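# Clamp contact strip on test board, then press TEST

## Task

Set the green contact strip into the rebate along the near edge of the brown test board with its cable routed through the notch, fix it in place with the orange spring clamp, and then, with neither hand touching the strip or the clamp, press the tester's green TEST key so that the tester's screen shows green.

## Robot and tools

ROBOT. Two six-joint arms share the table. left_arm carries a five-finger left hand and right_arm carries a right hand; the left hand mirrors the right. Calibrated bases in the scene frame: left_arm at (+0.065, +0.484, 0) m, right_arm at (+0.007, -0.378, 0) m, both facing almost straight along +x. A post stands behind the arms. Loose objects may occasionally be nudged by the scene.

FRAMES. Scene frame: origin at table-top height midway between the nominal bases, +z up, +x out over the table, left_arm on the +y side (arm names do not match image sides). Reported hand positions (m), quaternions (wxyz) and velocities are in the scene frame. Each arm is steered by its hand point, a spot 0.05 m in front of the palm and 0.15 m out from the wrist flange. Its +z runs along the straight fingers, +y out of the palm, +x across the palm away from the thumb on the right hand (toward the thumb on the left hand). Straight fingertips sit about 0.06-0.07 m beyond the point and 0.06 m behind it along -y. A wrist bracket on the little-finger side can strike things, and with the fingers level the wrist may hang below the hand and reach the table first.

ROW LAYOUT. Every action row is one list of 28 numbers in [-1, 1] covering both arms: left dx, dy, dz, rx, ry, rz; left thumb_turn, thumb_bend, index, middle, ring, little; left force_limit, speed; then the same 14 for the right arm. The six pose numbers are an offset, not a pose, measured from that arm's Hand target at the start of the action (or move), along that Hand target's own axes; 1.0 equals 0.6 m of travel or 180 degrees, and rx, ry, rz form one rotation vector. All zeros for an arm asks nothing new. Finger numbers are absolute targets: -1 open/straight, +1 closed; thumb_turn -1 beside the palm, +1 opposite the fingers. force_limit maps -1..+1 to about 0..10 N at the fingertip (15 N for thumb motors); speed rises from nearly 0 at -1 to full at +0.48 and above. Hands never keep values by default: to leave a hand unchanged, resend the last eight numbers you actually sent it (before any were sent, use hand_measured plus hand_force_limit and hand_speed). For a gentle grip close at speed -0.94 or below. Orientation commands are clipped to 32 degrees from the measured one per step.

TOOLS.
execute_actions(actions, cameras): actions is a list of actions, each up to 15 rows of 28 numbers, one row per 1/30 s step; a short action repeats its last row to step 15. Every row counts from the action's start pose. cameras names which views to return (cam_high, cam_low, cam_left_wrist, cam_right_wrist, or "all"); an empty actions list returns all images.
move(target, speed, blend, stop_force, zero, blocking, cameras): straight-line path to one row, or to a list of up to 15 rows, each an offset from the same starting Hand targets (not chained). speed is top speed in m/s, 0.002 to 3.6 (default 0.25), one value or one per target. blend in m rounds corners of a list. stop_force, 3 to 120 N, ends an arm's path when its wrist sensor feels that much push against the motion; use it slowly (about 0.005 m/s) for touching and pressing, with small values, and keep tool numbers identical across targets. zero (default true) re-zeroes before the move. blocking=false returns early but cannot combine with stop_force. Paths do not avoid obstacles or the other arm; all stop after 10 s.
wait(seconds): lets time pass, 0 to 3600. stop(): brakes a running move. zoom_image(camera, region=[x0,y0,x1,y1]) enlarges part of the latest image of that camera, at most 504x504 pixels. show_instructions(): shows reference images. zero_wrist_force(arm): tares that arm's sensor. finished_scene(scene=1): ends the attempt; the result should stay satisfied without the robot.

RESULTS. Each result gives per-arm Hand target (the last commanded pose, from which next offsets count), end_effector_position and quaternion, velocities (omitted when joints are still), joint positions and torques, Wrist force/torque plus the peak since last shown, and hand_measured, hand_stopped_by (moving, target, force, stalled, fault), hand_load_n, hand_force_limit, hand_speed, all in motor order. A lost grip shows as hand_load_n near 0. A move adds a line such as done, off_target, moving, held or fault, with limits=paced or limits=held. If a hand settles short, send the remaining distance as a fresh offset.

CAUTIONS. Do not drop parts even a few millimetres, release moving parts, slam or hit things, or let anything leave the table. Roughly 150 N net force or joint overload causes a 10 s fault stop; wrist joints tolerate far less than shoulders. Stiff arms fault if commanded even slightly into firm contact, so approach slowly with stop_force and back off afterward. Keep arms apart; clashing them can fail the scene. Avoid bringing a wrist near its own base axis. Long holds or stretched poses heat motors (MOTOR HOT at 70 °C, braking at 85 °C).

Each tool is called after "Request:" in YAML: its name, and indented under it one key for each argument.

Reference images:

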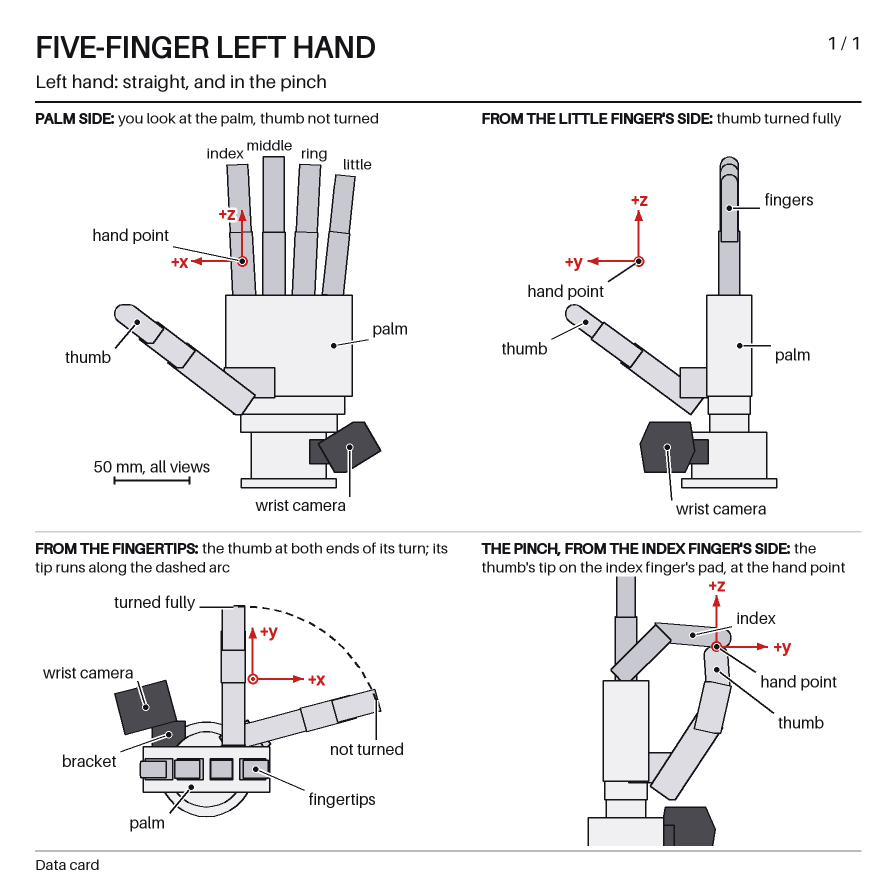

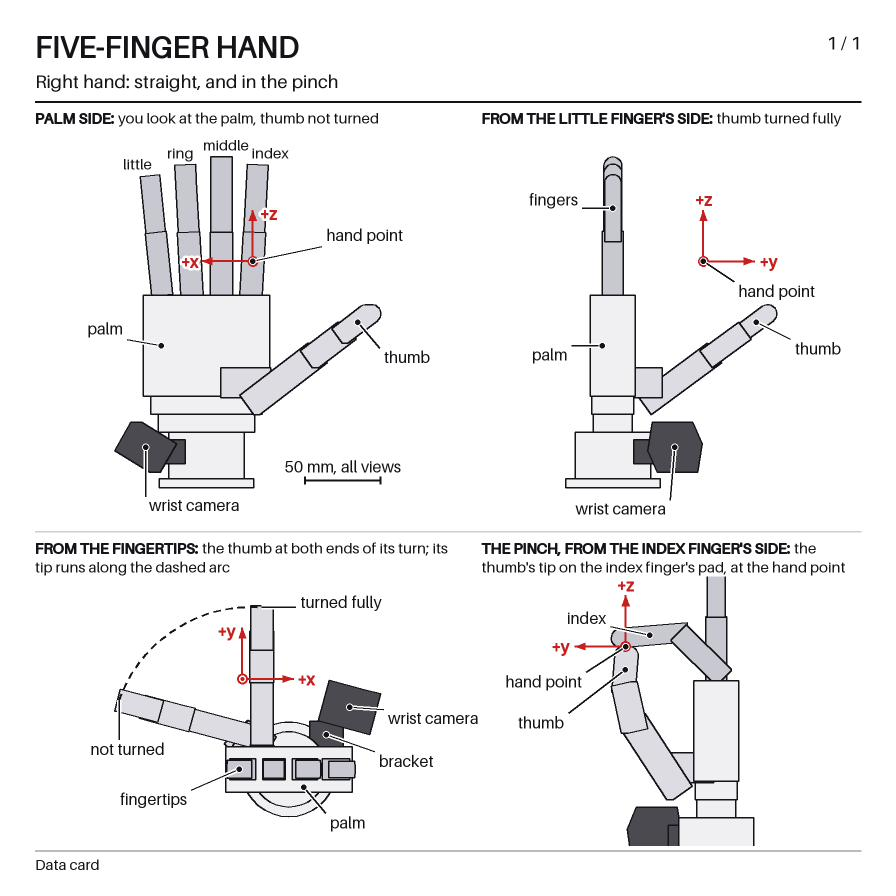

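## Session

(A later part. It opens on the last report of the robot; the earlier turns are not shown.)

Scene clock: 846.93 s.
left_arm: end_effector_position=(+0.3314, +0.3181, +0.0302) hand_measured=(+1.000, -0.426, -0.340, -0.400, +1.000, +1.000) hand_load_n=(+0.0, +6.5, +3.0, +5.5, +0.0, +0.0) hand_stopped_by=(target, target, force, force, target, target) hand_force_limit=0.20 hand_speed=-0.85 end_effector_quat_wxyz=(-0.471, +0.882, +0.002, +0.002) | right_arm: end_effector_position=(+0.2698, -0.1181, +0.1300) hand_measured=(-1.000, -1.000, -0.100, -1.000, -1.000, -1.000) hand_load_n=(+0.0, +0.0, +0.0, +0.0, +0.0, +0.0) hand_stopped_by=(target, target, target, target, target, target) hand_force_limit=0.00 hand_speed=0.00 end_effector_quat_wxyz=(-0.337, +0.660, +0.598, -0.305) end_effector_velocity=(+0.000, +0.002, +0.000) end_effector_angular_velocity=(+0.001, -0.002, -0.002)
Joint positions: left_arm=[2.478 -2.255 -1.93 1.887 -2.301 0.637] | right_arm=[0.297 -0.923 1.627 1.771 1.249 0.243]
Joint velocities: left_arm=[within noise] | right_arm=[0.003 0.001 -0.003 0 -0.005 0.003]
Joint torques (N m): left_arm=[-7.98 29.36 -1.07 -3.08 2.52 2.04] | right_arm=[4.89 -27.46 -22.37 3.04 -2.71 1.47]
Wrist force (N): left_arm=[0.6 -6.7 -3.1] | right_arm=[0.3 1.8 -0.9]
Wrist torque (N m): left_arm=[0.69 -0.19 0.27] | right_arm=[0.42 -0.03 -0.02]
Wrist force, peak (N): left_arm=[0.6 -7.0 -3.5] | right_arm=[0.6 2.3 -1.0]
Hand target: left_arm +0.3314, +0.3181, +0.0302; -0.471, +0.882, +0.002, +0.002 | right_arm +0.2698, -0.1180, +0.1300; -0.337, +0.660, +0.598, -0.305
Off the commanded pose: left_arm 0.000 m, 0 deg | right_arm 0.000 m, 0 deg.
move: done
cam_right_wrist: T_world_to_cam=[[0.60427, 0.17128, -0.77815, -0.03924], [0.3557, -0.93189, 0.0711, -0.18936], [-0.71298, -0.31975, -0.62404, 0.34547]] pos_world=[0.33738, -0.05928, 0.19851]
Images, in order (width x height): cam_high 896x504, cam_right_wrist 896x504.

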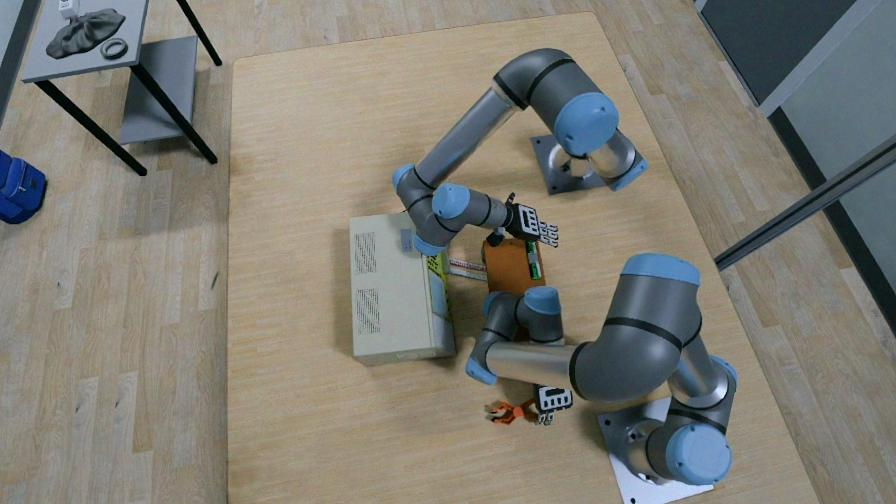

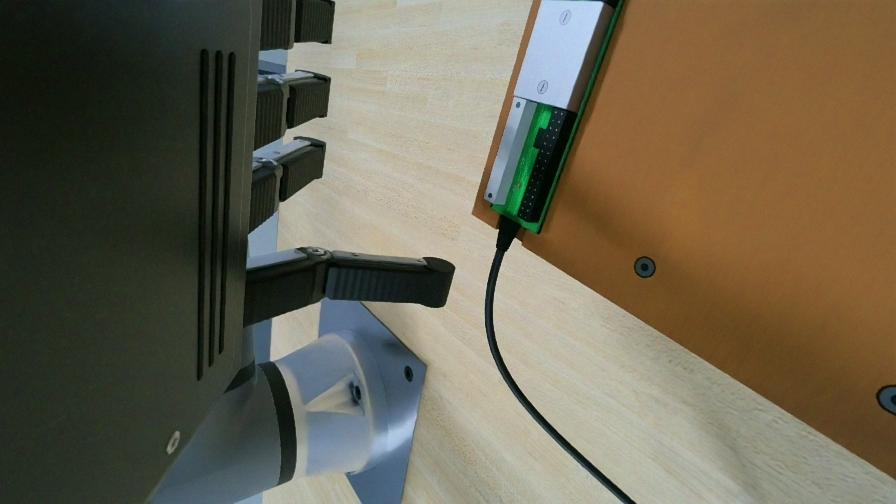

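Request:
move:
  target: [0,0,0,0,0,0,1,-0.42,-0.15,-0.25,1,1,0.2,-0.85,0.0075,0.0435,0.0267,0,0,0,-1,-1,-0.1,-1,-1,-1,0,0]
  speed: 0.03
  stop_force: 4
  cameras: ["cam_right_wrist"]

Request:
zoom_image:
  camera: "cam_right_wrist"
  region: [400, 150, 600, 350]

Scene clock: 867.87 s.
left_arm: end_effector_position=(+0.3314, +0.3181, +0.0302) hand_measured=(+1.000, -0.426, -0.340, -0.400, +1.000, +1.000) hand_load_n=(+0.0, +6.5, +3.0, +5.5, +0.0, +0.0) hand_stopped_by=(target, target, force, force, target, target) hand_force_limit=0.20 hand_speed=-0.85 end_effector_quat_wxyz=(-0.471, +0.882, +0.002, +0.002) | right_arm: end_effector_position=(+0.2726, -0.1138, +0.0995) hand_measured=(-1.000, -1.000, -0.100, -1.000, -1.000, -1.000) hand_load_n=(+0.0, +0.0, +0.0, +0.0, +0.0, +0.0) hand_stopped_by=(target, target, target, target, target, target) hand_force_limit=0.00 hand_speed=0.00 end_effector_quat_wxyz=(-0.337, +0.660, +0.598, -0.305)
Joint positions: left_arm=[2.478 -2.255 -1.93 1.887 -2.301 0.637] | right_arm=[0.303 -0.866 1.623 1.717 1.244 0.247]
Joint torques (N m): left_arm=[-8.1 28.55 -1.2 -2.93 2.54 1.86] | right_arm=[-5.17 -43.3 -8.52 5.4 0.75 -0.31]
Wrist force (N): left_arm=[0.6 -6.1 -2.6] | right_arm=[0.3 1.9 -0.8]
Wrist torque (N m): left_arm=[0.71 -0.19 0.27] | right_arm=[0.43 -0.03 -0.06]
Wrist force, peak (N): left_arm=[0.4 -7.1 -3.2] | right_arm=[-0.4 0.1 -2.5]
Hand target: left_arm +0.3314, +0.3181, +0.0302; -0.471, +0.882, +0.002, +0.002 | right_arm +0.2726, -0.1138, +0.0995; -0.337, +0.660, +0.598, -0.305
Off the commanded pose: left_arm 0.000 m, 0 deg | right_arm 0.000 m, 0 deg.
move: done
cam_right_wrist: T_world_to_cam=[[0.6042, 0.17116, -0.77824, -0.06537], [0.35563, -0.93191, 0.07114, -0.18417], [-0.71307, -0.31975, -0.62393, 0.32982]] pos_world=[0.34018, -0.05498, 0.16801]

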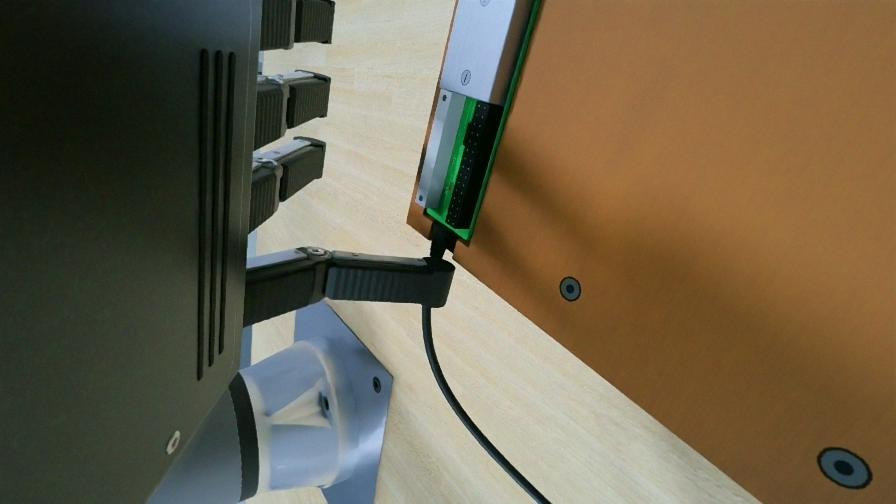

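Scaled by 2.520 from the camera's image (finer frame: 1280x720).

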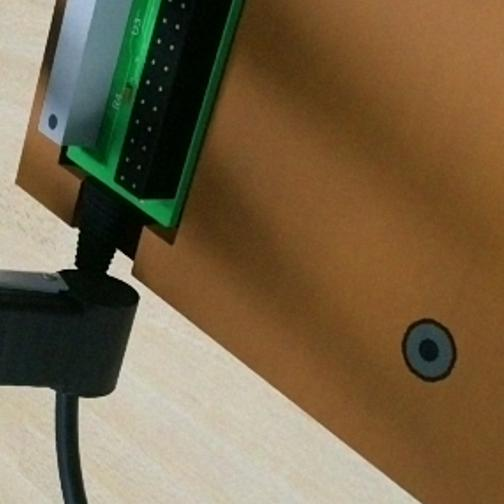

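Request:
move:
  target: [0,0,0,0,0,0,1,-0.42,-0.15,-0.25,1,1,0.2,-0.85,0.0108,0,0,0,0,0,-1,-1,-0.1,-1,-1,-1,0,0]
  speed: 0.008
  stop_force: 3
  cameras: ["cam_right_wrist"]

Request:
zoom_image:
  camera: "cam_right_wrist"
  region: [400, 150, 600, 350]

Scene clock: 874.73 s.
left_arm: end_effector_position=(+0.3314, +0.3181, +0.0302) hand_measured=(+1.000, -0.426, -0.340, -0.400, +1.000, +1.000) hand_load_n=(+0.0, +6.5, +3.0, +5.0, +0.0, +0.0) hand_stopped_by=(target, target, force, force, target, target) hand_force_limit=0.20 hand_speed=-0.85 end_effector_quat_wxyz=(-0.471, +0.882, +0.002, +0.002) | right_arm: end_effector_position=(+0.2728, -0.1118, +0.0995) hand_measured=(-1.000, -1.000, -0.100, -1.000, -1.000, -1.000) hand_load_n=(+0.0, -0.5, +0.0, +0.0, +0.0, +0.0) hand_stopped_by=(target, target, target, target, target, target) hand_force_limit=0.00 hand_speed=0.00 end_effector_quat_wxyz=(-0.337, +0.660, +0.598, -0.305)
Joint positions: left_arm=[2.478 -2.255 -1.93 1.887 -2.301 0.637] | right_arm=[0.307 -0.864 1.619 1.718 1.241 0.25]
Joint torques (N m): left_arm=[-7.7 29.02 -0.68 -2.96 2.54 1.99] | right_arm=[-7.12 -43.48 -4.35 -0.22 1.85 -1.74]
Wrist force (N): left_arm=[0.6 -6.3 -2.9] | right_arm=[0.4 1.5 -1.1]
Wrist torque (N m): left_arm=[0.71 -0.20 0.27] | right_arm=[0.40 -0.12 -0.04]
Wrist force, peak (N): left_arm=[0.8 -7.0 -3.4] | right_arm=[-3.8 1.1 -1.6]
Hand target: left_arm +0.3314, +0.3181, +0.0302; -0.471, +0.882, +0.002, +0.002 | right_arm +0.2728, -0.1118, +0.0995; -0.337, +0.660, +0.598, -0.305 (not the last commanded pose)
Off the commanded pose: left_arm 0.000 m, 0 deg | right_arm 0.004 m, 0 deg.
move: contact (right_arm)
cam_right_wrist: T_world_to_cam=[[0.60413, 0.17115, -0.77829, -0.06581], [0.35565, -0.93191, 0.07113, -0.18238], [-0.71312, -0.31977, -0.62387, 0.33061]] pos_world=[0.34038, -0.05298, 0.16801]

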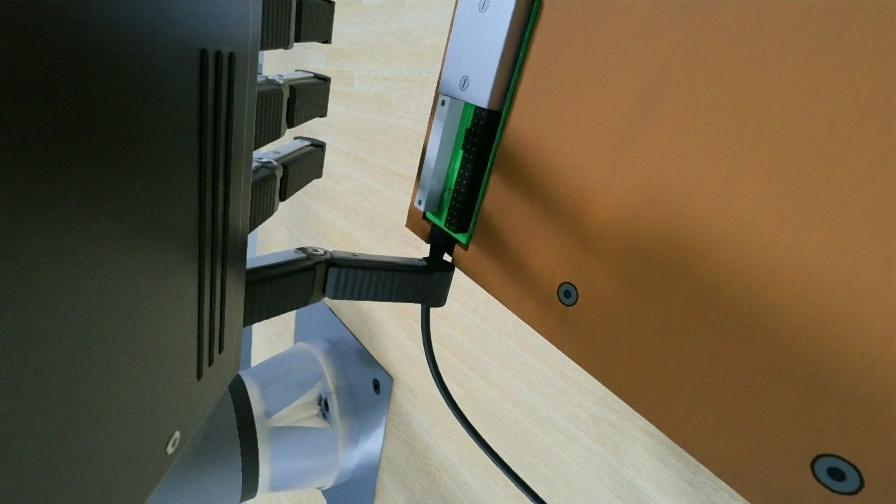

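Scaled by 2.520 from the camera's image (finer frame: 1280x720).

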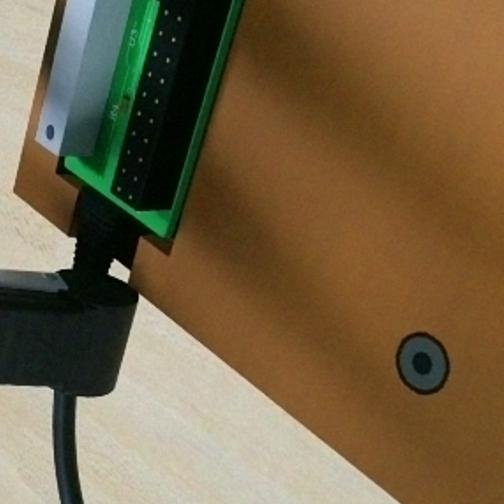

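Request:
move:
  target: [0,0,0,0,0,0,1,-0.42,-0.15,-0.25,1,1,0.2,-0.85,0.005,0,0,0,0,0,-1,-1,-0.1,-1,-1,-1,0,0]
  speed: 0.006
  stop_force: 8
  cameras: ["cam_right_wrist"]

Request:
zoom_image:
  camera: "cam_right_wrist"
  region: [400, 150, 600, 350]

Scene clock: 881.50 s.
left_arm: end_effector_position=(+0.3314, +0.3181, +0.0302) hand_measured=(+1.000, -0.426, -0.340, -0.400, +1.000, +1.000) hand_load_n=(-0.5, +6.5, +3.0, +5.5, +0.0, +0.0) hand_stopped_by=(target, target, force, force, target, target) hand_force_limit=0.20 hand_speed=-0.85 end_effector_quat_wxyz=(-0.471, +0.882, +0.002, +0.002) | right_arm: end_effector_position=(+0.2731, -0.1088, +0.0995) hand_measured=(-1.000, -1.000, -0.100, -1.000, -1.000, -1.000) hand_load_n=(+0.0, +0.0, +0.0, +0.0, +0.0, +0.0) hand_stopped_by=(target, target, target, target, target, target) hand_force_limit=0.00 hand_speed=0.00 end_effector_quat_wxyz=(-0.337, +0.660, +0.598, -0.305)
Joint positions: left_arm=[2.478 -2.255 -1.93 1.887 -2.301 0.637] | right_arm=[0.312 -0.861 1.612 1.721 1.236 0.254]
Joint torques (N m): left_arm=[-8.7 29.07 -1.06 -3.02 2.51 2.04] | right_arm=[-5.54 -38.69 -6.14 3.31 0.35 -0.6]
Wrist force (N): left_arm=[0.6 -6.5 -2.9] | right_arm=[-2.9 0.5 -1.5]
Wrist torque (N m): left_arm=[0.70 -0.20 0.27] | right_arm=[0.35 -0.01 -0.10]
Wrist force, peak (N): left_arm=[0.7 -7.0 -3.7] | right_arm=[-4.6 1.2 -1.1]
Hand target: left_arm +0.3314, +0.3181, +0.0302; -0.471, +0.882, +0.002, +0.002 | right_arm +0.2731, -0.1088, +0.0995; -0.337, +0.660, +0.598, -0.305
Off the commanded pose: left_arm 0.000 m, 0 deg | right_arm 0.000 m, 0 deg.
move: done
cam_right_wrist: T_world_to_cam=[[0.6041, 0.17112, -0.77832, -0.06648], [0.35562, -0.93192, 0.07112, -0.17968], [-0.71317, -0.31975, -0.62382, 0.33179]] pos_world=[0.34068, -0.04998, 0.16801]

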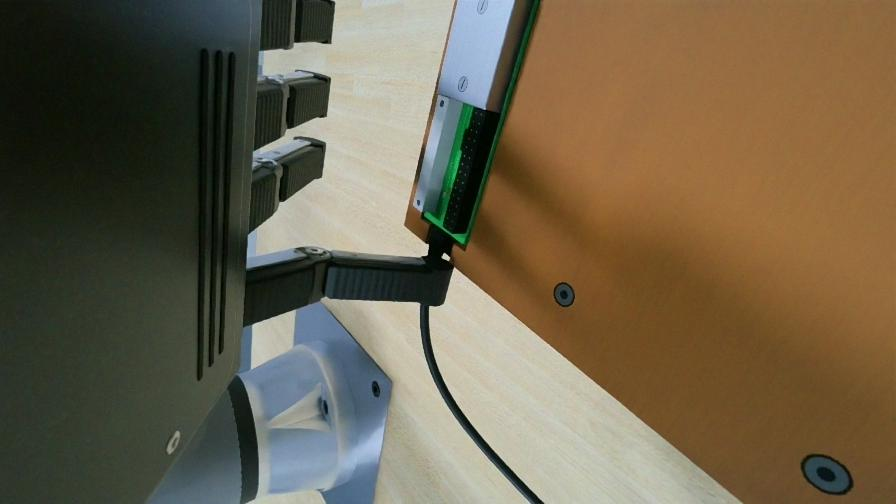

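Scaled by 2.520 from the camera's image (finer frame: 1280x720).

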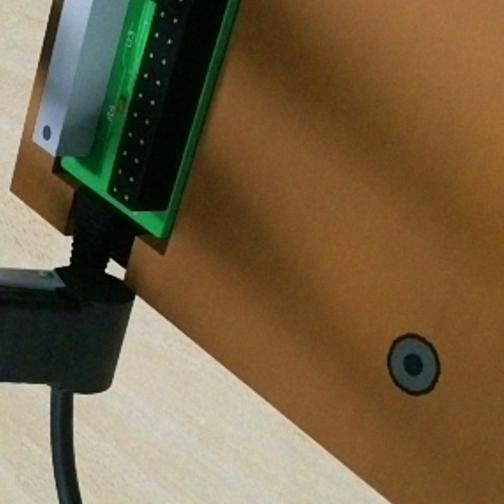

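Request:
move:
  target:
    - [0,0,0,0,0,0,1,-0.42,-0.15,-0.25,1,1,0.2,-0.85,-0.006,0,0,0,0,0,-1,-1,-0.1,-1,-1,-1,0,0]
    - [0,0,0,0,0,0,1,-0.42,-0.15,-0.25,1,1,0.2,-0.85,-0.01,-0.0135,-0.0098,0,0,0,-1,-1,-0.1,-1,-1,-1,0,0]
  speed: 0.03
  cameras: ["cam_right_wrist","cam_high"]

Request:
zoom_image:
  camera: "cam_right_wrist"
  region: [400, 120, 560, 280]

Request:
zoom_image:
  camera: "cam_high"
  region: [470, 200, 590, 320]

Scene clock: 891.40 s.
left_arm: end_effector_position=(+0.3314, +0.3181, +0.0302) hand_measured=(+1.000, -0.426, -0.340, -0.400, +1.000, +1.000) hand_load_n=(-0.5, +6.5, +3.0, +5.0, +0.0, +0.0) hand_stopped_by=(target, target, force, force, target, target) hand_force_limit=0.20 hand_speed=-0.85 end_effector_quat_wxyz=(-0.471, +0.882, +0.002, +0.002) | right_arm: end_effector_position=(+0.2725, -0.1149, +0.1097) hand_measured=(-1.000, -1.000, -0.100, -1.000, -1.000, -1.000) hand_load_n=(+0.0, +0.0, +0.0, +0.0, +0.0, +0.0) hand_stopped_by=(target, target, target, target, target, target) hand_force_limit=0.00 hand_speed=0.00 end_effector_quat_wxyz=(-0.337, +0.660, +0.598, -0.305)
Joint positions: left_arm=[2.478 -2.255 -1.93 1.887 -2.301 0.637] | right_arm=[0.301 -0.884 1.622 1.736 1.245 0.246]
Joint torques (N m): left_arm=[-8.42 28.98 -1.52 -2.98 2.58 2.01] | right_arm=[1.48 -28.57 -5.31 -0.14 0.72 -0.89]
Wrist force (N): left_arm=[0.5 -6.6 -3.2] | right_arm=[0.9 1.8 -1.0]
Wrist torque (N m): left_arm=[0.71 -0.17 0.26] | right_arm=[0.42 -0.14 0.05]
Wrist force, peak (N): left_arm=[0.9 -7.1 -3.6] | right_arm=[-3.4 0.0 -1.8]
Hand target: left_arm +0.3314, +0.3181, +0.0302; -0.471, +0.882, +0.002, +0.002 | right_arm +0.2725, -0.1148, +0.1095; -0.337, +0.660, +0.598, -0.305
Off the commanded pose: left_arm 0.000 m, 0 deg | right_arm 0.000 m, 0 deg.
move: done
cam_right_wrist: T_world_to_cam=[[0.60392, 0.17106, -0.77847, -0.05706], [0.35568, -0.9319, 0.07115, -0.1859], [-0.71328, -0.31986, -0.62364, 0.33578]] pos_world=[0.34008, -0.05608, 0.17821]
Images, in order (width x height): cam_high 896x504, cam_right_wrist 896x504.

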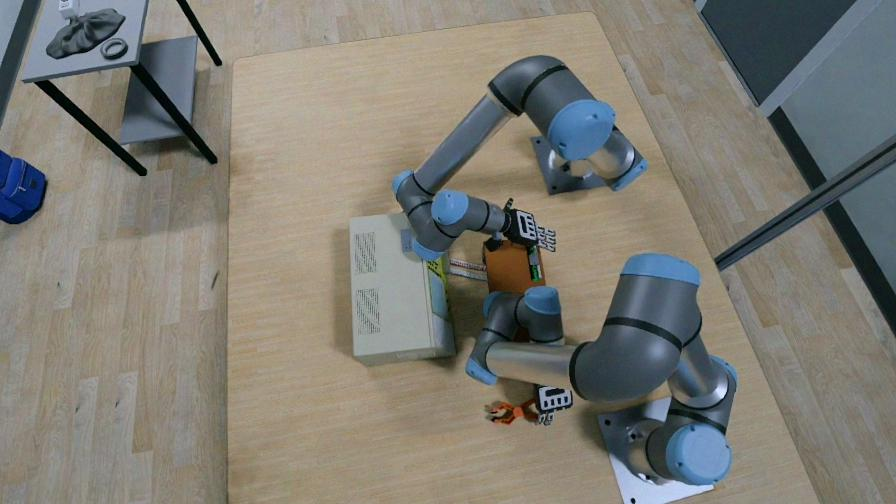

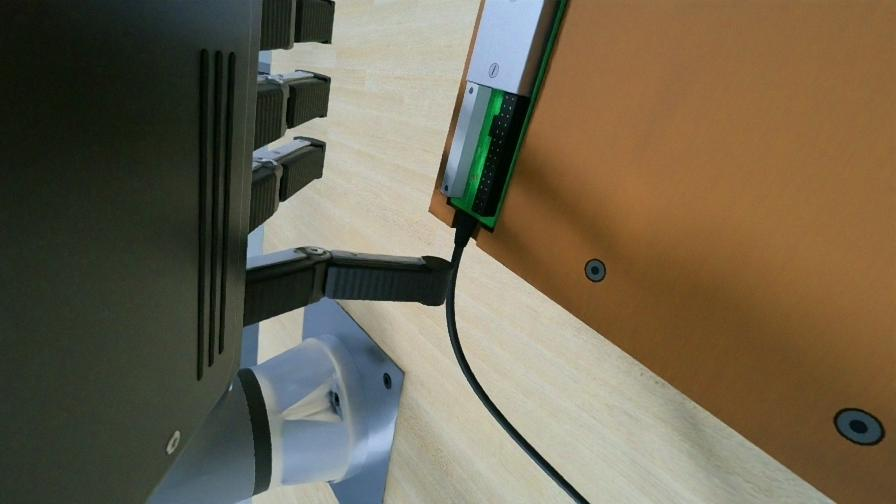

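Scaled by 3.150 from the camera's image (finer frame: 1280x720).

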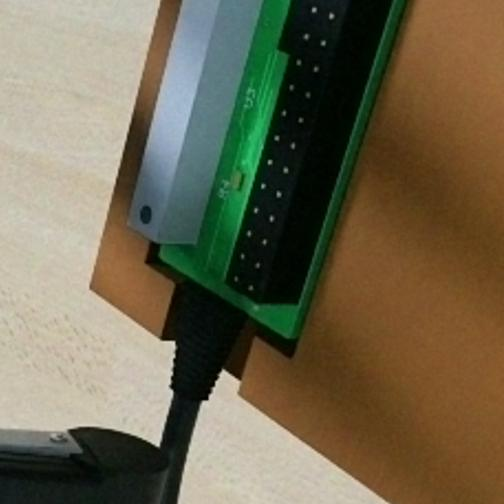

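Scaled by 4.200 from the camera's image (finer frame: 1280x720).

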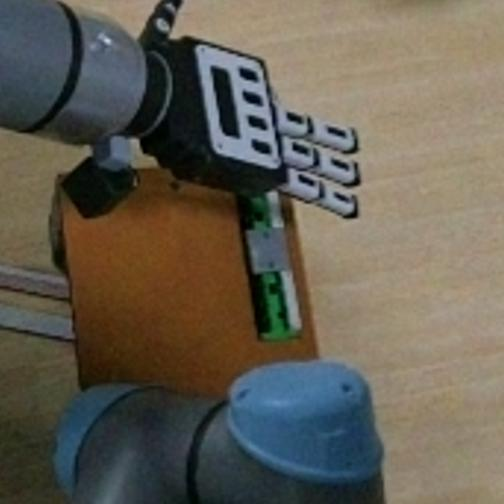

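Request:
move:
  target: [0,0,0,0,0,0,1,-0.42,-0.15,-0.25,1,1,0.2,-0.85,0.1375,-0.083,0.0267,0,0,0,-1,-1,-1,-1,-1,-1,0,0]
  speed: 0.1
  cameras: ["cam_right_wrist"]

Request:
zoom_image:
  camera: "cam_right_wrist"
  region: [560, 140, 720, 300]

Request:
zoom_image:
  camera: "cam_right_wrist"
  region: [480, 340, 620, 480]

Scene clock: 903.27 s.
left_arm: end_effector_position=(+0.3314, +0.3181, +0.0302) hand_measured=(+1.000, -0.426, -0.340, -0.400, +1.000, +1.000) hand_load_n=(-0.5, +6.5, +3.0, +5.5, +0.0, +0.0) hand_stopped_by=(target, target, force, force, target, target) hand_force_limit=0.20 hand_speed=-0.85 end_effector_quat_wxyz=(-0.471, +0.882, +0.002, +0.002) | right_arm: end_effector_position=(+0.2387, -0.0285, +0.1405) hand_measured=(-1.000, -1.000, -1.000, -1.000, -1.000, -1.000) hand_load_n=(-0.5, +0.0, +0.0, +0.0, +0.0, +0.0) hand_stopped_by=(target, target, target, target, target, target) hand_force_limit=0.00 hand_speed=0.00 end_effector_quat_wxyz=(-0.337, +0.660, +0.598, -0.305) end_effector_velocity=(+0.001, -0.002, -0.002) end_effector_angular_velocity=(-0.001, -0.003, +0.002)
Joint positions: left_arm=[2.478 -2.255 -1.93 1.887 -2.301 0.637] | right_arm=[0.483 -0.879 1.501 1.803 1.105 0.372]
Joint velocities: left_arm=[within noise] | right_arm=[-0.003 0 0.004 -0.005 0.006 -0.002]
Joint torques (N m): left_arm=[-8.17 28.75 -1.34 -3.03 2.37 1.93] | right_arm=[-7.87 -43.4 -5.74 -0.45 1.63 -1.74]
Wrist force (N): left_arm=[0.6 -5.7 -2.2] | right_arm=[0.9 2.2 -0.8]
Wrist torque (N m): left_arm=[0.72 -0.21 0.27] | right_arm=[0.47 -0.13 0.04]
Wrist force, peak (N): left_arm=[0.8 -6.8 -3.7] | right_arm=[-0.2 2.6 -1.1]
Hand target: left_arm +0.3314, +0.3181, +0.0302; -0.471, +0.882, +0.002, +0.002 | right_arm +0.2387, -0.0285, +0.1405; -0.337, +0.660, +0.598, -0.305
Off the commanded pose: left_arm 0.000 m, 0 deg | right_arm 0.000 m, 0 deg.
move: done
cam_right_wrist: T_world_to_cam=[[0.60388, 0.17087, -0.77855, -0.02747], [0.35557, -0.93193, 0.07125, -0.09557], [-0.71338, -0.31985, -0.62353, 0.35859]] pos_world=[0.30638, 0.03032, 0.20901]

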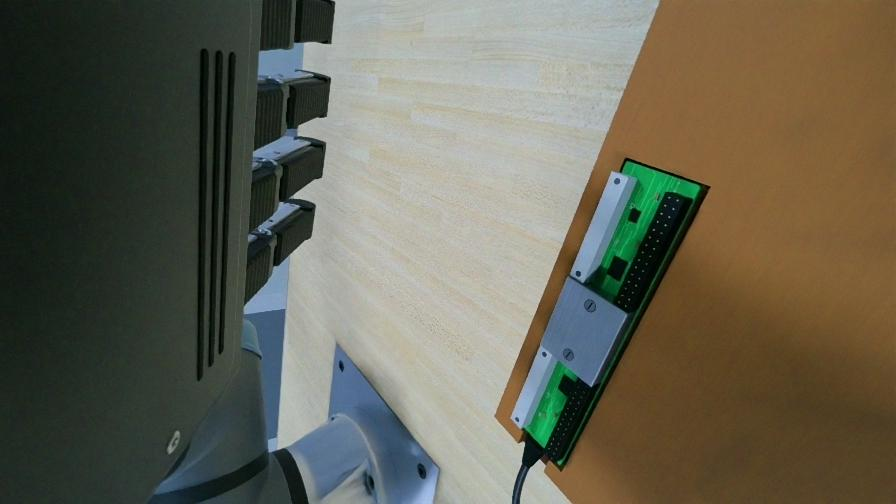

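Scaled by 3.150 from the camera's image (finer frame: 1280x720).

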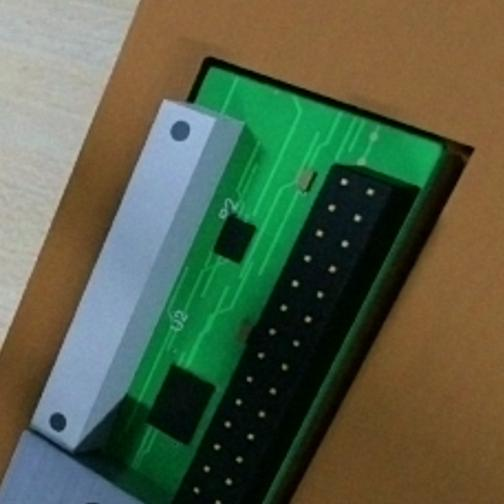

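Scaled by 3.600 from the camera's image (finer frame: 1280x720).

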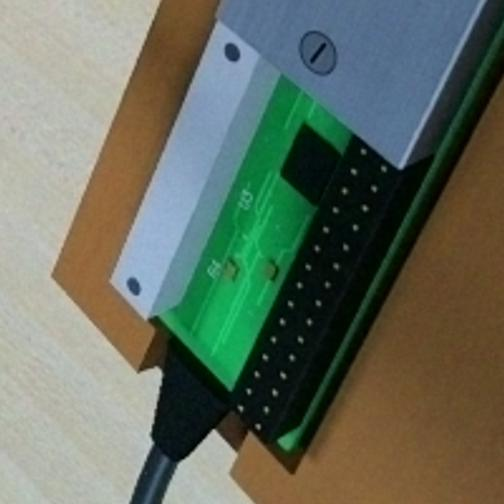

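Request:
move:
  target: [0,0,0,0,0,0,1,-0.34,-0.2,-0.28,1,1,0.7,-0.85,0,0,0,0,0,0,-1,-1,-1,-1,-1,-1,0,0]
  cameras: ["cam_left_wrist","cam_high"]

Request:
zoom_image:
  camera: "cam_high"
  region: [470, 370, 590, 440]

Scene clock: 924.27 s.
left_arm: end_effector_position=(+0.3313, +0.3181, +0.0302) hand_measured=(+1.000, -0.346, -0.220, -0.280, +1.000, +1.000) hand_load_n=(-1.5, +7.5, +9.0, +2.0, +0.0, +0.0) hand_stopped_by=(target, target, force, target, target, target) hand_force_limit=0.70 hand_speed=-0.85 end_effector_quat_wxyz=(-0.471, +0.882, +0.002, +0.002) | right_arm: end_effector_position=(+0.2387, -0.0285, +0.1405) hand_measured=(-1.000, -1.000, -1.000, -1.000, -1.000, -1.000) hand_load_n=(+0.0, +0.0, +0.0, +0.0, +0.0, -0.5) hand_stopped_by=(target, target, target, target, target, target) hand_force_limit=0.00 hand_speed=0.00 end_effector_quat_wxyz=(-0.337, +0.660, +0.598, -0.305)
Joint positions: left_arm=[2.478 -2.255 -1.93 1.887 -2.301 0.637] | right_arm=[0.483 -0.879 1.501 1.803 1.105 0.372]
Joint torques (N m): left_arm=[-8.09 28.06 -1.49 -1.89 2.45 1.94] | right_arm=[4.57 -44.04 -5.56 0.71 -2.03 -0.13]
Wrist force (N): left_arm=[0.2 -7.4 -1.8] | right_arm=[0.8 1.7 -0.9]
Wrist torque (N m): left_arm=[0.67 -0.14 0.20] | right_arm=[0.40 -0.12 0.02]
Wrist force, peak (N): left_arm=[0.6 -12.4 -2.7] | right_arm=[0.7 2.2 -1.1]
Hand target: left_arm +0.3314, +0.3181, +0.0302; -0.471, +0.882, +0.002, +0.002 | right_arm +0.2387, -0.0285, +0.1405; -0.337, +0.660, +0.598, -0.305
Off the commanded pose: left_arm 0.000 m, 0 deg | right_arm 0.000 m, 0 deg.
move: done
cam_left_wrist: T_world_to_cam=[[0.3028, 0.5283, 0.79323, -0.28583], [0.86548, -0.50093, 0.00324, -0.11349], [0.39906, 0.68554, -0.60892, -0.22319]] pos_world=[0.27384, 0.24716, 0.09119]
Images, in order (width x height): cam_high 896x504, cam_left_wrist 896x504.

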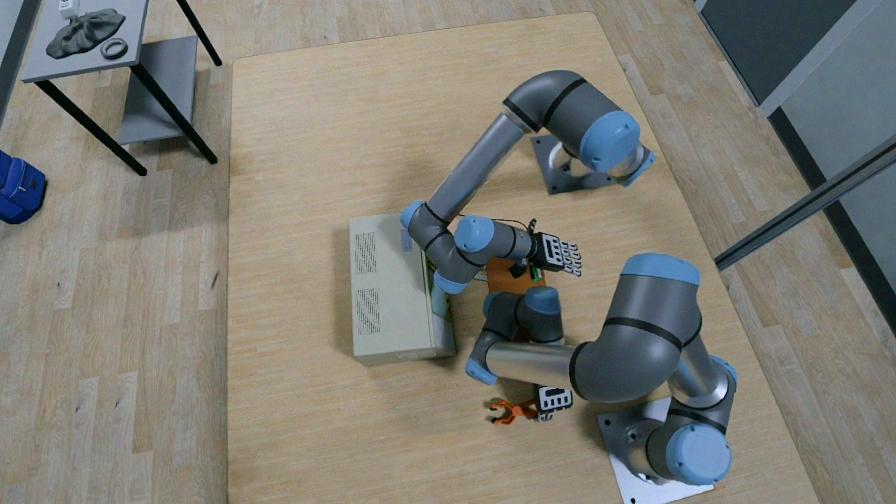

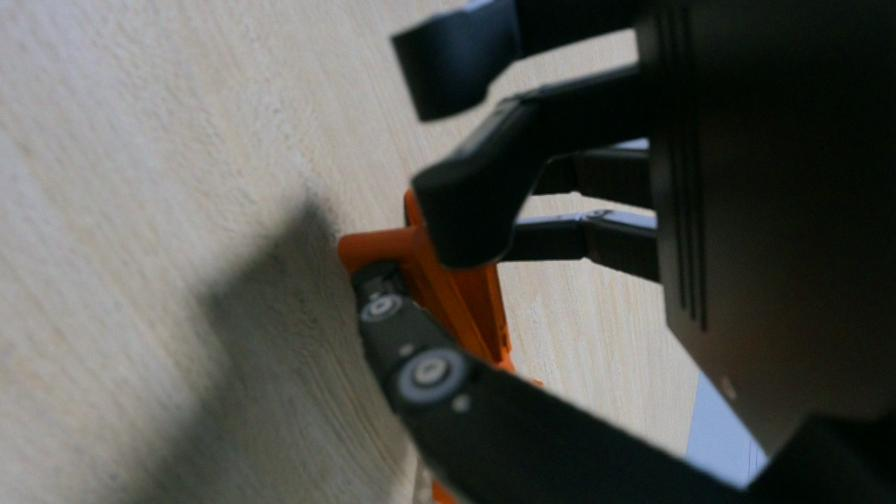

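Scaled by 4.200 from the camera's image (finer frame: 1280x720).

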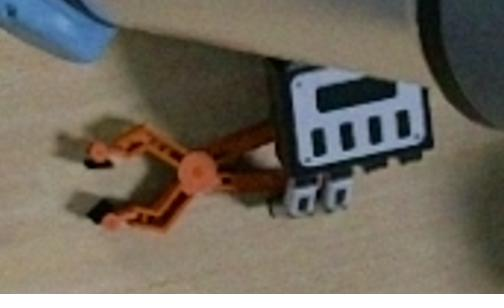

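Request:
move:
  target:
    - [0,0,0,0,0,0,1,-0.34,-0.2,-0.28,1,1,0.7,-0.85,-0.1623,-0.052,-0.0988,0,0,0,-1,-1,-1,-1,-1,-1,0,0]
    - [0,-0.0554,-0.0371,0,0,0,1,-0.34,-0.2,-0.28,1,1,0.7,-0.85,-0.4473,-0.0785,-0.3183,0,0,0,-1,-1,-1,-1,-1,-1,0,0]
  speed: 0.1
  blend: 0.01
  cameras: ["all"]

Request:
zoom_image:
  camera: "cam_high"
  region: [470, 370, 590, 440]

Scene clock: 934.80 s.
left_arm: end_effector_position=(+0.3312, +0.3181, +0.0703) hand_measured=(+1.000, -0.348, -0.220, -0.280, +1.000, +1.000) hand_load_n=(-1.0, +6.5, +8.0, +0.5, +0.0, +0.0) hand_stopped_by=(target, target, force, target, target, target) hand_force_limit=0.70 hand_speed=-0.85 end_effector_quat_wxyz=(-0.471, +0.882, +0.002, +0.002) | right_arm: end_effector_position=(+0.3385, -0.3083, +0.2905) hand_measured=(-1.000, -1.000, -1.000, -1.000, -1.000, -1.000) hand_load_n=(+0.0, +0.0, -0.5, +0.0, +0.0, +0.0) hand_stopped_by=(target, target, target, target, target, target) hand_force_limit=0.00 hand_speed=0.00 end_effector_quat_wxyz=(-0.337, +0.660, +0.598, -0.305) end_effector_velocity=(+0.000, +0.002, -0.002) end_effector_angular_velocity=(+0.000, -0.003, -0.003)
Joint positions: left_arm=[2.478 -2.171 -1.927 1.799 -2.301 0.637] | right_arm=[-0.105 -1.128 1.495 2.148 1.571 -0.001]
Joint velocities: left_arm=[within noise] | right_arm=[0.003 0 0.004 -0.006 -0.005 0.003]
Joint torques (N m): left_arm=[-11.12 26.57 20.12 -1.41 2.1 -1.99] | right_arm=[7.45 -31.51 -7.58 -0.5 -1.82 1.3]
Wrist force (N): left_arm=[0.2 0.3 -0.1] | right_arm=[0.8 1.7 -0.5]
Wrist torque (N m): left_arm=[0.70 -0.14 0.13] | right_arm=[0.36 -0.13 0.05]
Wrist force, peak (N): left_arm=[0.3 -8.8 -3.1] | right_arm=[1.4 2.3 -0.4]
Hand target: left_arm +0.3312, +0.3181, +0.0702; -0.471, +0.882, +0.002, +0.002 | right_arm +0.3385, -0.3083, +0.2905; -0.337, +0.660, +0.598, -0.305
Off the commanded pose: left_arm 0.000 m, 0 deg | right_arm 0.000 m, 0 deg.
move: done
cam_left_wrist: T_world_to_cam=[[0.3028, 0.5283, 0.79323, -0.31745], [0.86548, -0.50093, 0.00324, -0.11349], [0.39906, 0.68554, -0.60892, -0.19869]] pos_world=[0.27364, 0.24706, 0.13119]
cam_right_wrist: T_world_to_cam=[[0.60398, 0.17123, -0.77839, 0.07691], [0.35578, -0.93186, 0.07106, -0.40247], [-0.71319, -0.31986, -0.62374, 0.43374]] pos_world=[0.40608, -0.24948, 0.35901]

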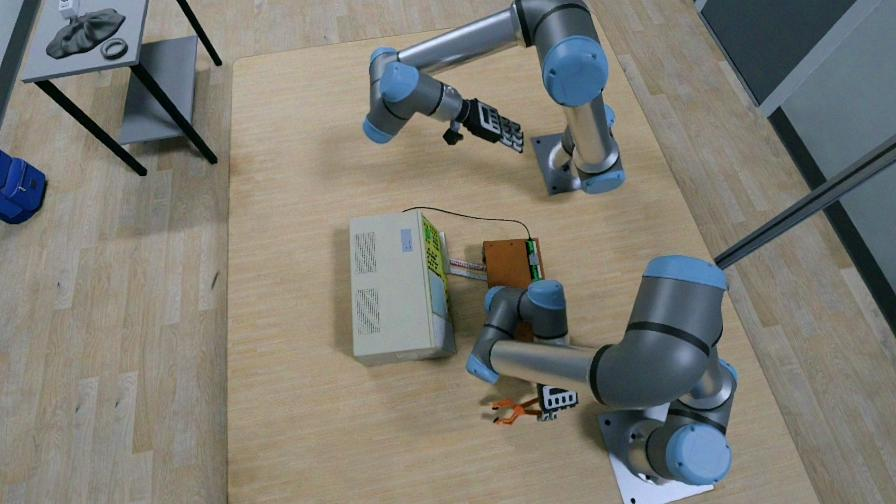

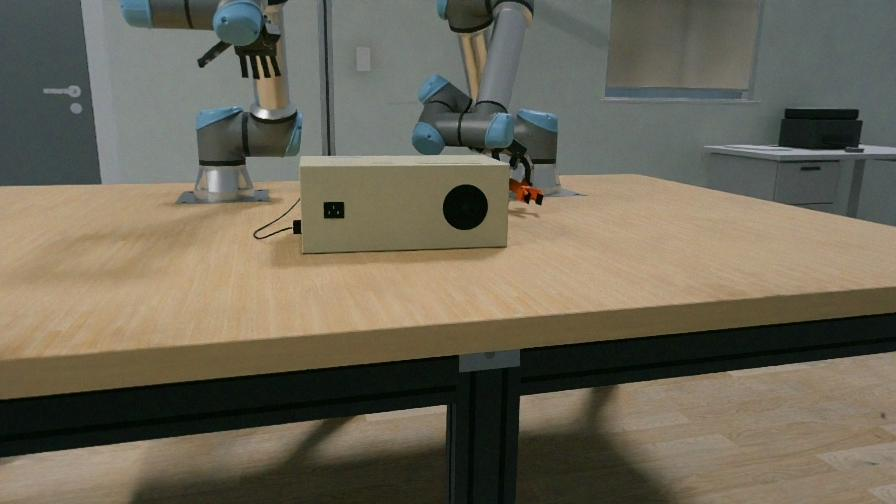

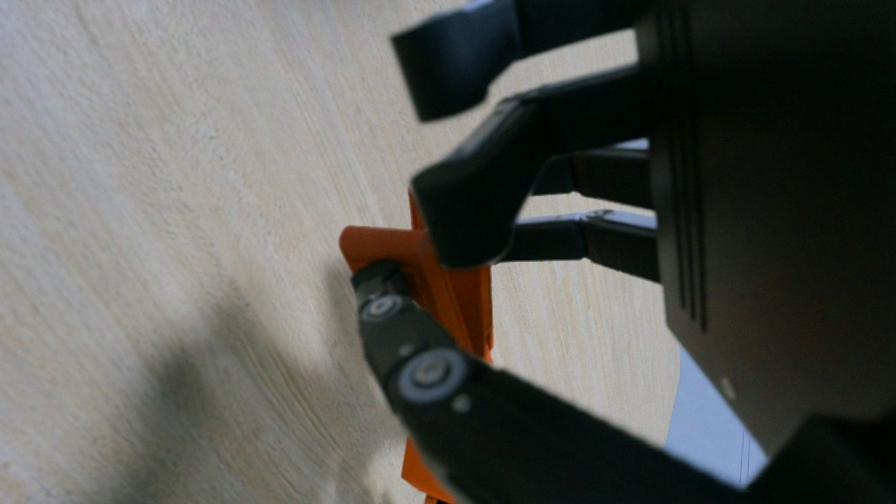

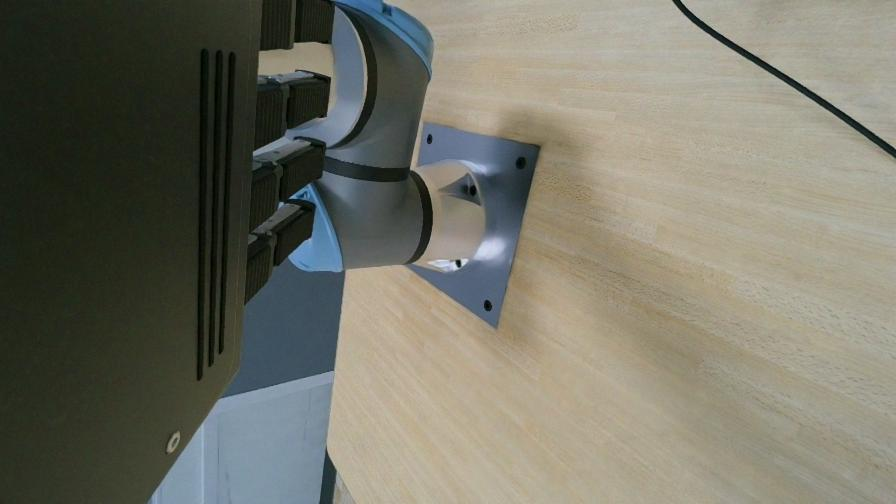

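Scaled by 4.200 from the camera's image (finer frame: 1280x720).

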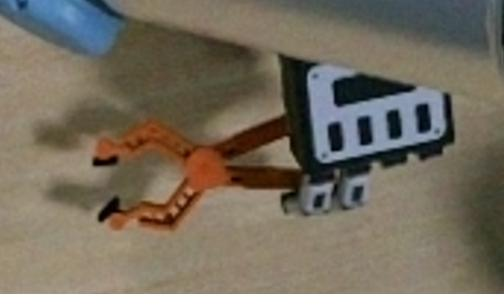

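Request:
zoom_image:
  camera: "cam_low"
  region: [400, 60, 600, 220]

Scaled by 2.520 from the camera's image (finer frame: 1280x720).

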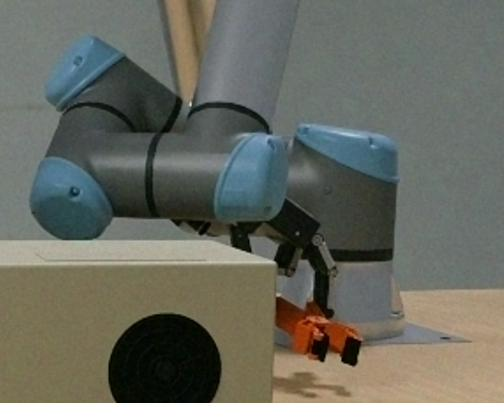

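Request:
zoom_image:
  camera: "cam_left_wrist"
  region: [320, 180, 560, 504]

Scaled by 1.556 from the camera's image (finer frame: 1280x720).

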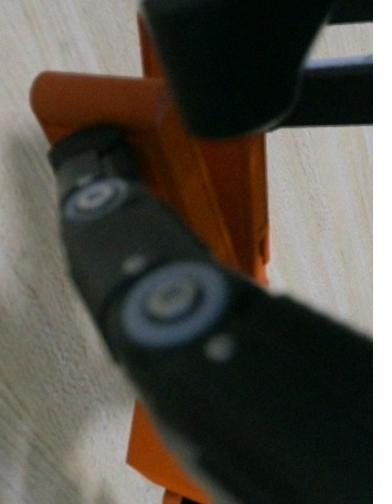

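Request:
move:
  target:
    - [-0.0512,-0.1447,-0.2333,-0.249,-0.007,0.0202,1,-0.34,-0.2,-0.28,1,1,0.7,-0.85,0,0,0,0,0,0,-1,-1,-1,-1,-1,-1,0,0]
    - [-0.3853,0.0872,-0.5195,-0.4983,-0.0139,0.0404,1,-0.34,-0.2,-0.28,1,1,0.7,-0.85,0,0,0,0,0,0,-1,-1,-1,-1,-1,-1,0,0]
  speed: 0.15
  blend: 0.05
  cameras: ["all"]

Scene clock: 975.77 s.
left_arm: end_effector_position=(+0.1000, +0.0295, +0.1989) hand_measured=(+1.000, -0.348, -0.220, -0.280, +1.000, +1.000) hand_load_n=(-0.5, +6.5, +8.0, +1.0, +0.5, +0.0) hand_stopped_by=(target, target, force, target, target, target) hand_force_limit=0.70 hand_speed=-0.85 end_effector_quat_wxyz=(+0.288, +0.956, -0.041, -0.042) | right_arm: end_effector_position=(+0.3385, -0.3083, +0.2905) hand_measured=(-1.000, -1.000, -1.000, -1.000, -1.000, -1.000) hand_load_n=(+0.0, +0.0, +0.0, +0.0, +0.0, +0.0) hand_stopped_by=(target, target, target, target, target, target) hand_force_limit=0.00 hand_speed=0.00 end_effector_quat_wxyz=(-0.337, +0.660, +0.598, -0.305)
Joint positions: left_arm=[2.195 -1.497 -2.094 2.444 -1.145 0.64] | right_arm=[-0.105 -1.128 1.495 2.147 1.571 -0.001]
Joint torques (N m): left_arm=[1.43 20.73 30.09 -0.19 0.44 -0.44] | right_arm=[-5.4 -37.99 -8.29 -0.12 1.5 1.38]
Wrist force (N): left_arm=[-0.4 0.2 -0.6] | right_arm=[0.5 1.5 -0.5]
Wrist torque (N m): left_arm=[0.09 -0.14 -0.18] | right_arm=[0.34 -0.10 0.03]
Wrist force, peak (N): left_arm=[-0.3 -0.4 -1.4] | right_arm=[1.0 1.8 -0.7]
Hand target: left_arm +0.1000, +0.0294, +0.1990; +0.288, +0.956, -0.041, -0.042 | right_arm +0.3385, -0.3083, +0.2905; -0.337, +0.660, +0.598, -0.305
Off the commanded pose: left_arm 0.000 m, 0 deg | right_arm 0.000 m, 0 deg.
move: done
cam_left_wrist: T_world_to_cam=[[0.35724, 0.75975, -0.54329, 0.05658], [0.88635, -0.09232, 0.45371, -0.16208], [0.29455, -0.64363, -0.70638, 0.23877]] pos_world=[0.05312, 0.09573, 0.27293]
cam_right_wrist: T_world_to_cam=[[0.60413, 0.17115, -0.77829, 0.07679], [0.35565, -0.93191, 0.07113, -0.40245], [-0.71312, -0.31977, -0.62387, 0.43378]] pos_world=[0.40608, -0.24948, 0.35901]

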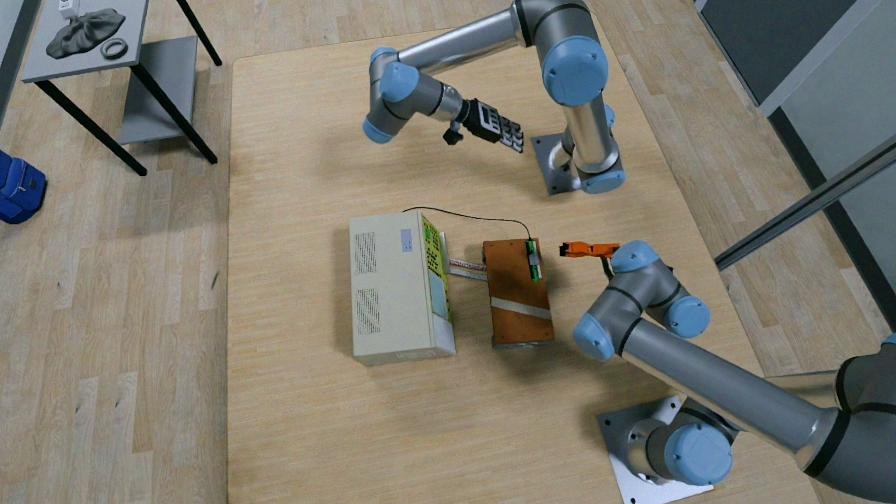

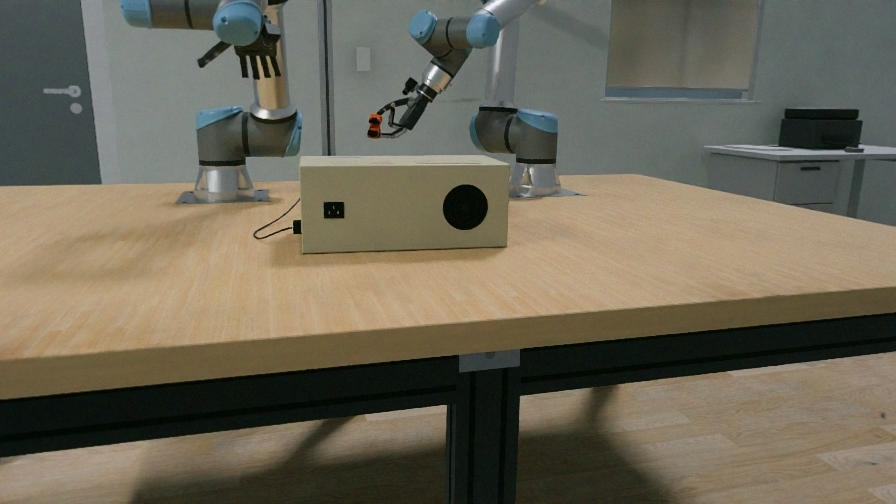

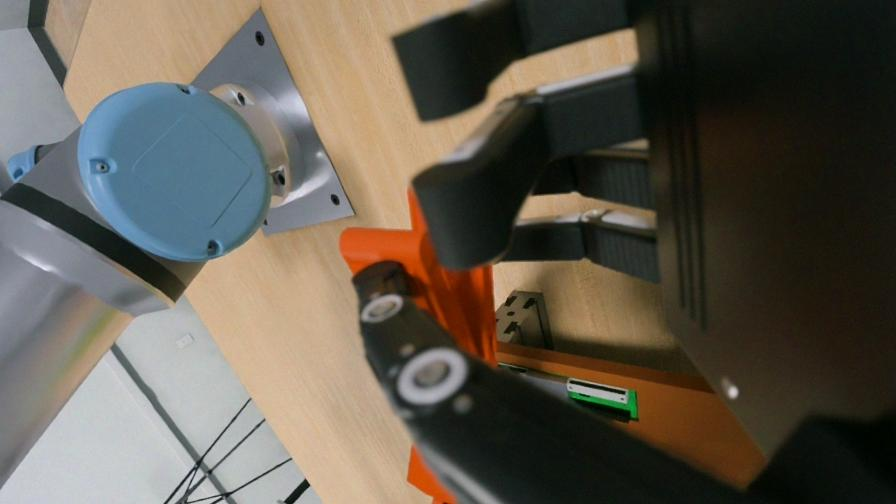

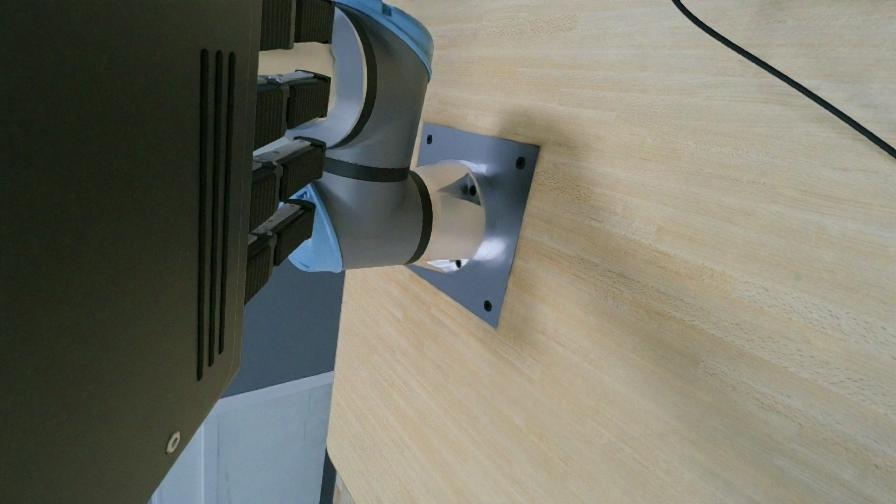

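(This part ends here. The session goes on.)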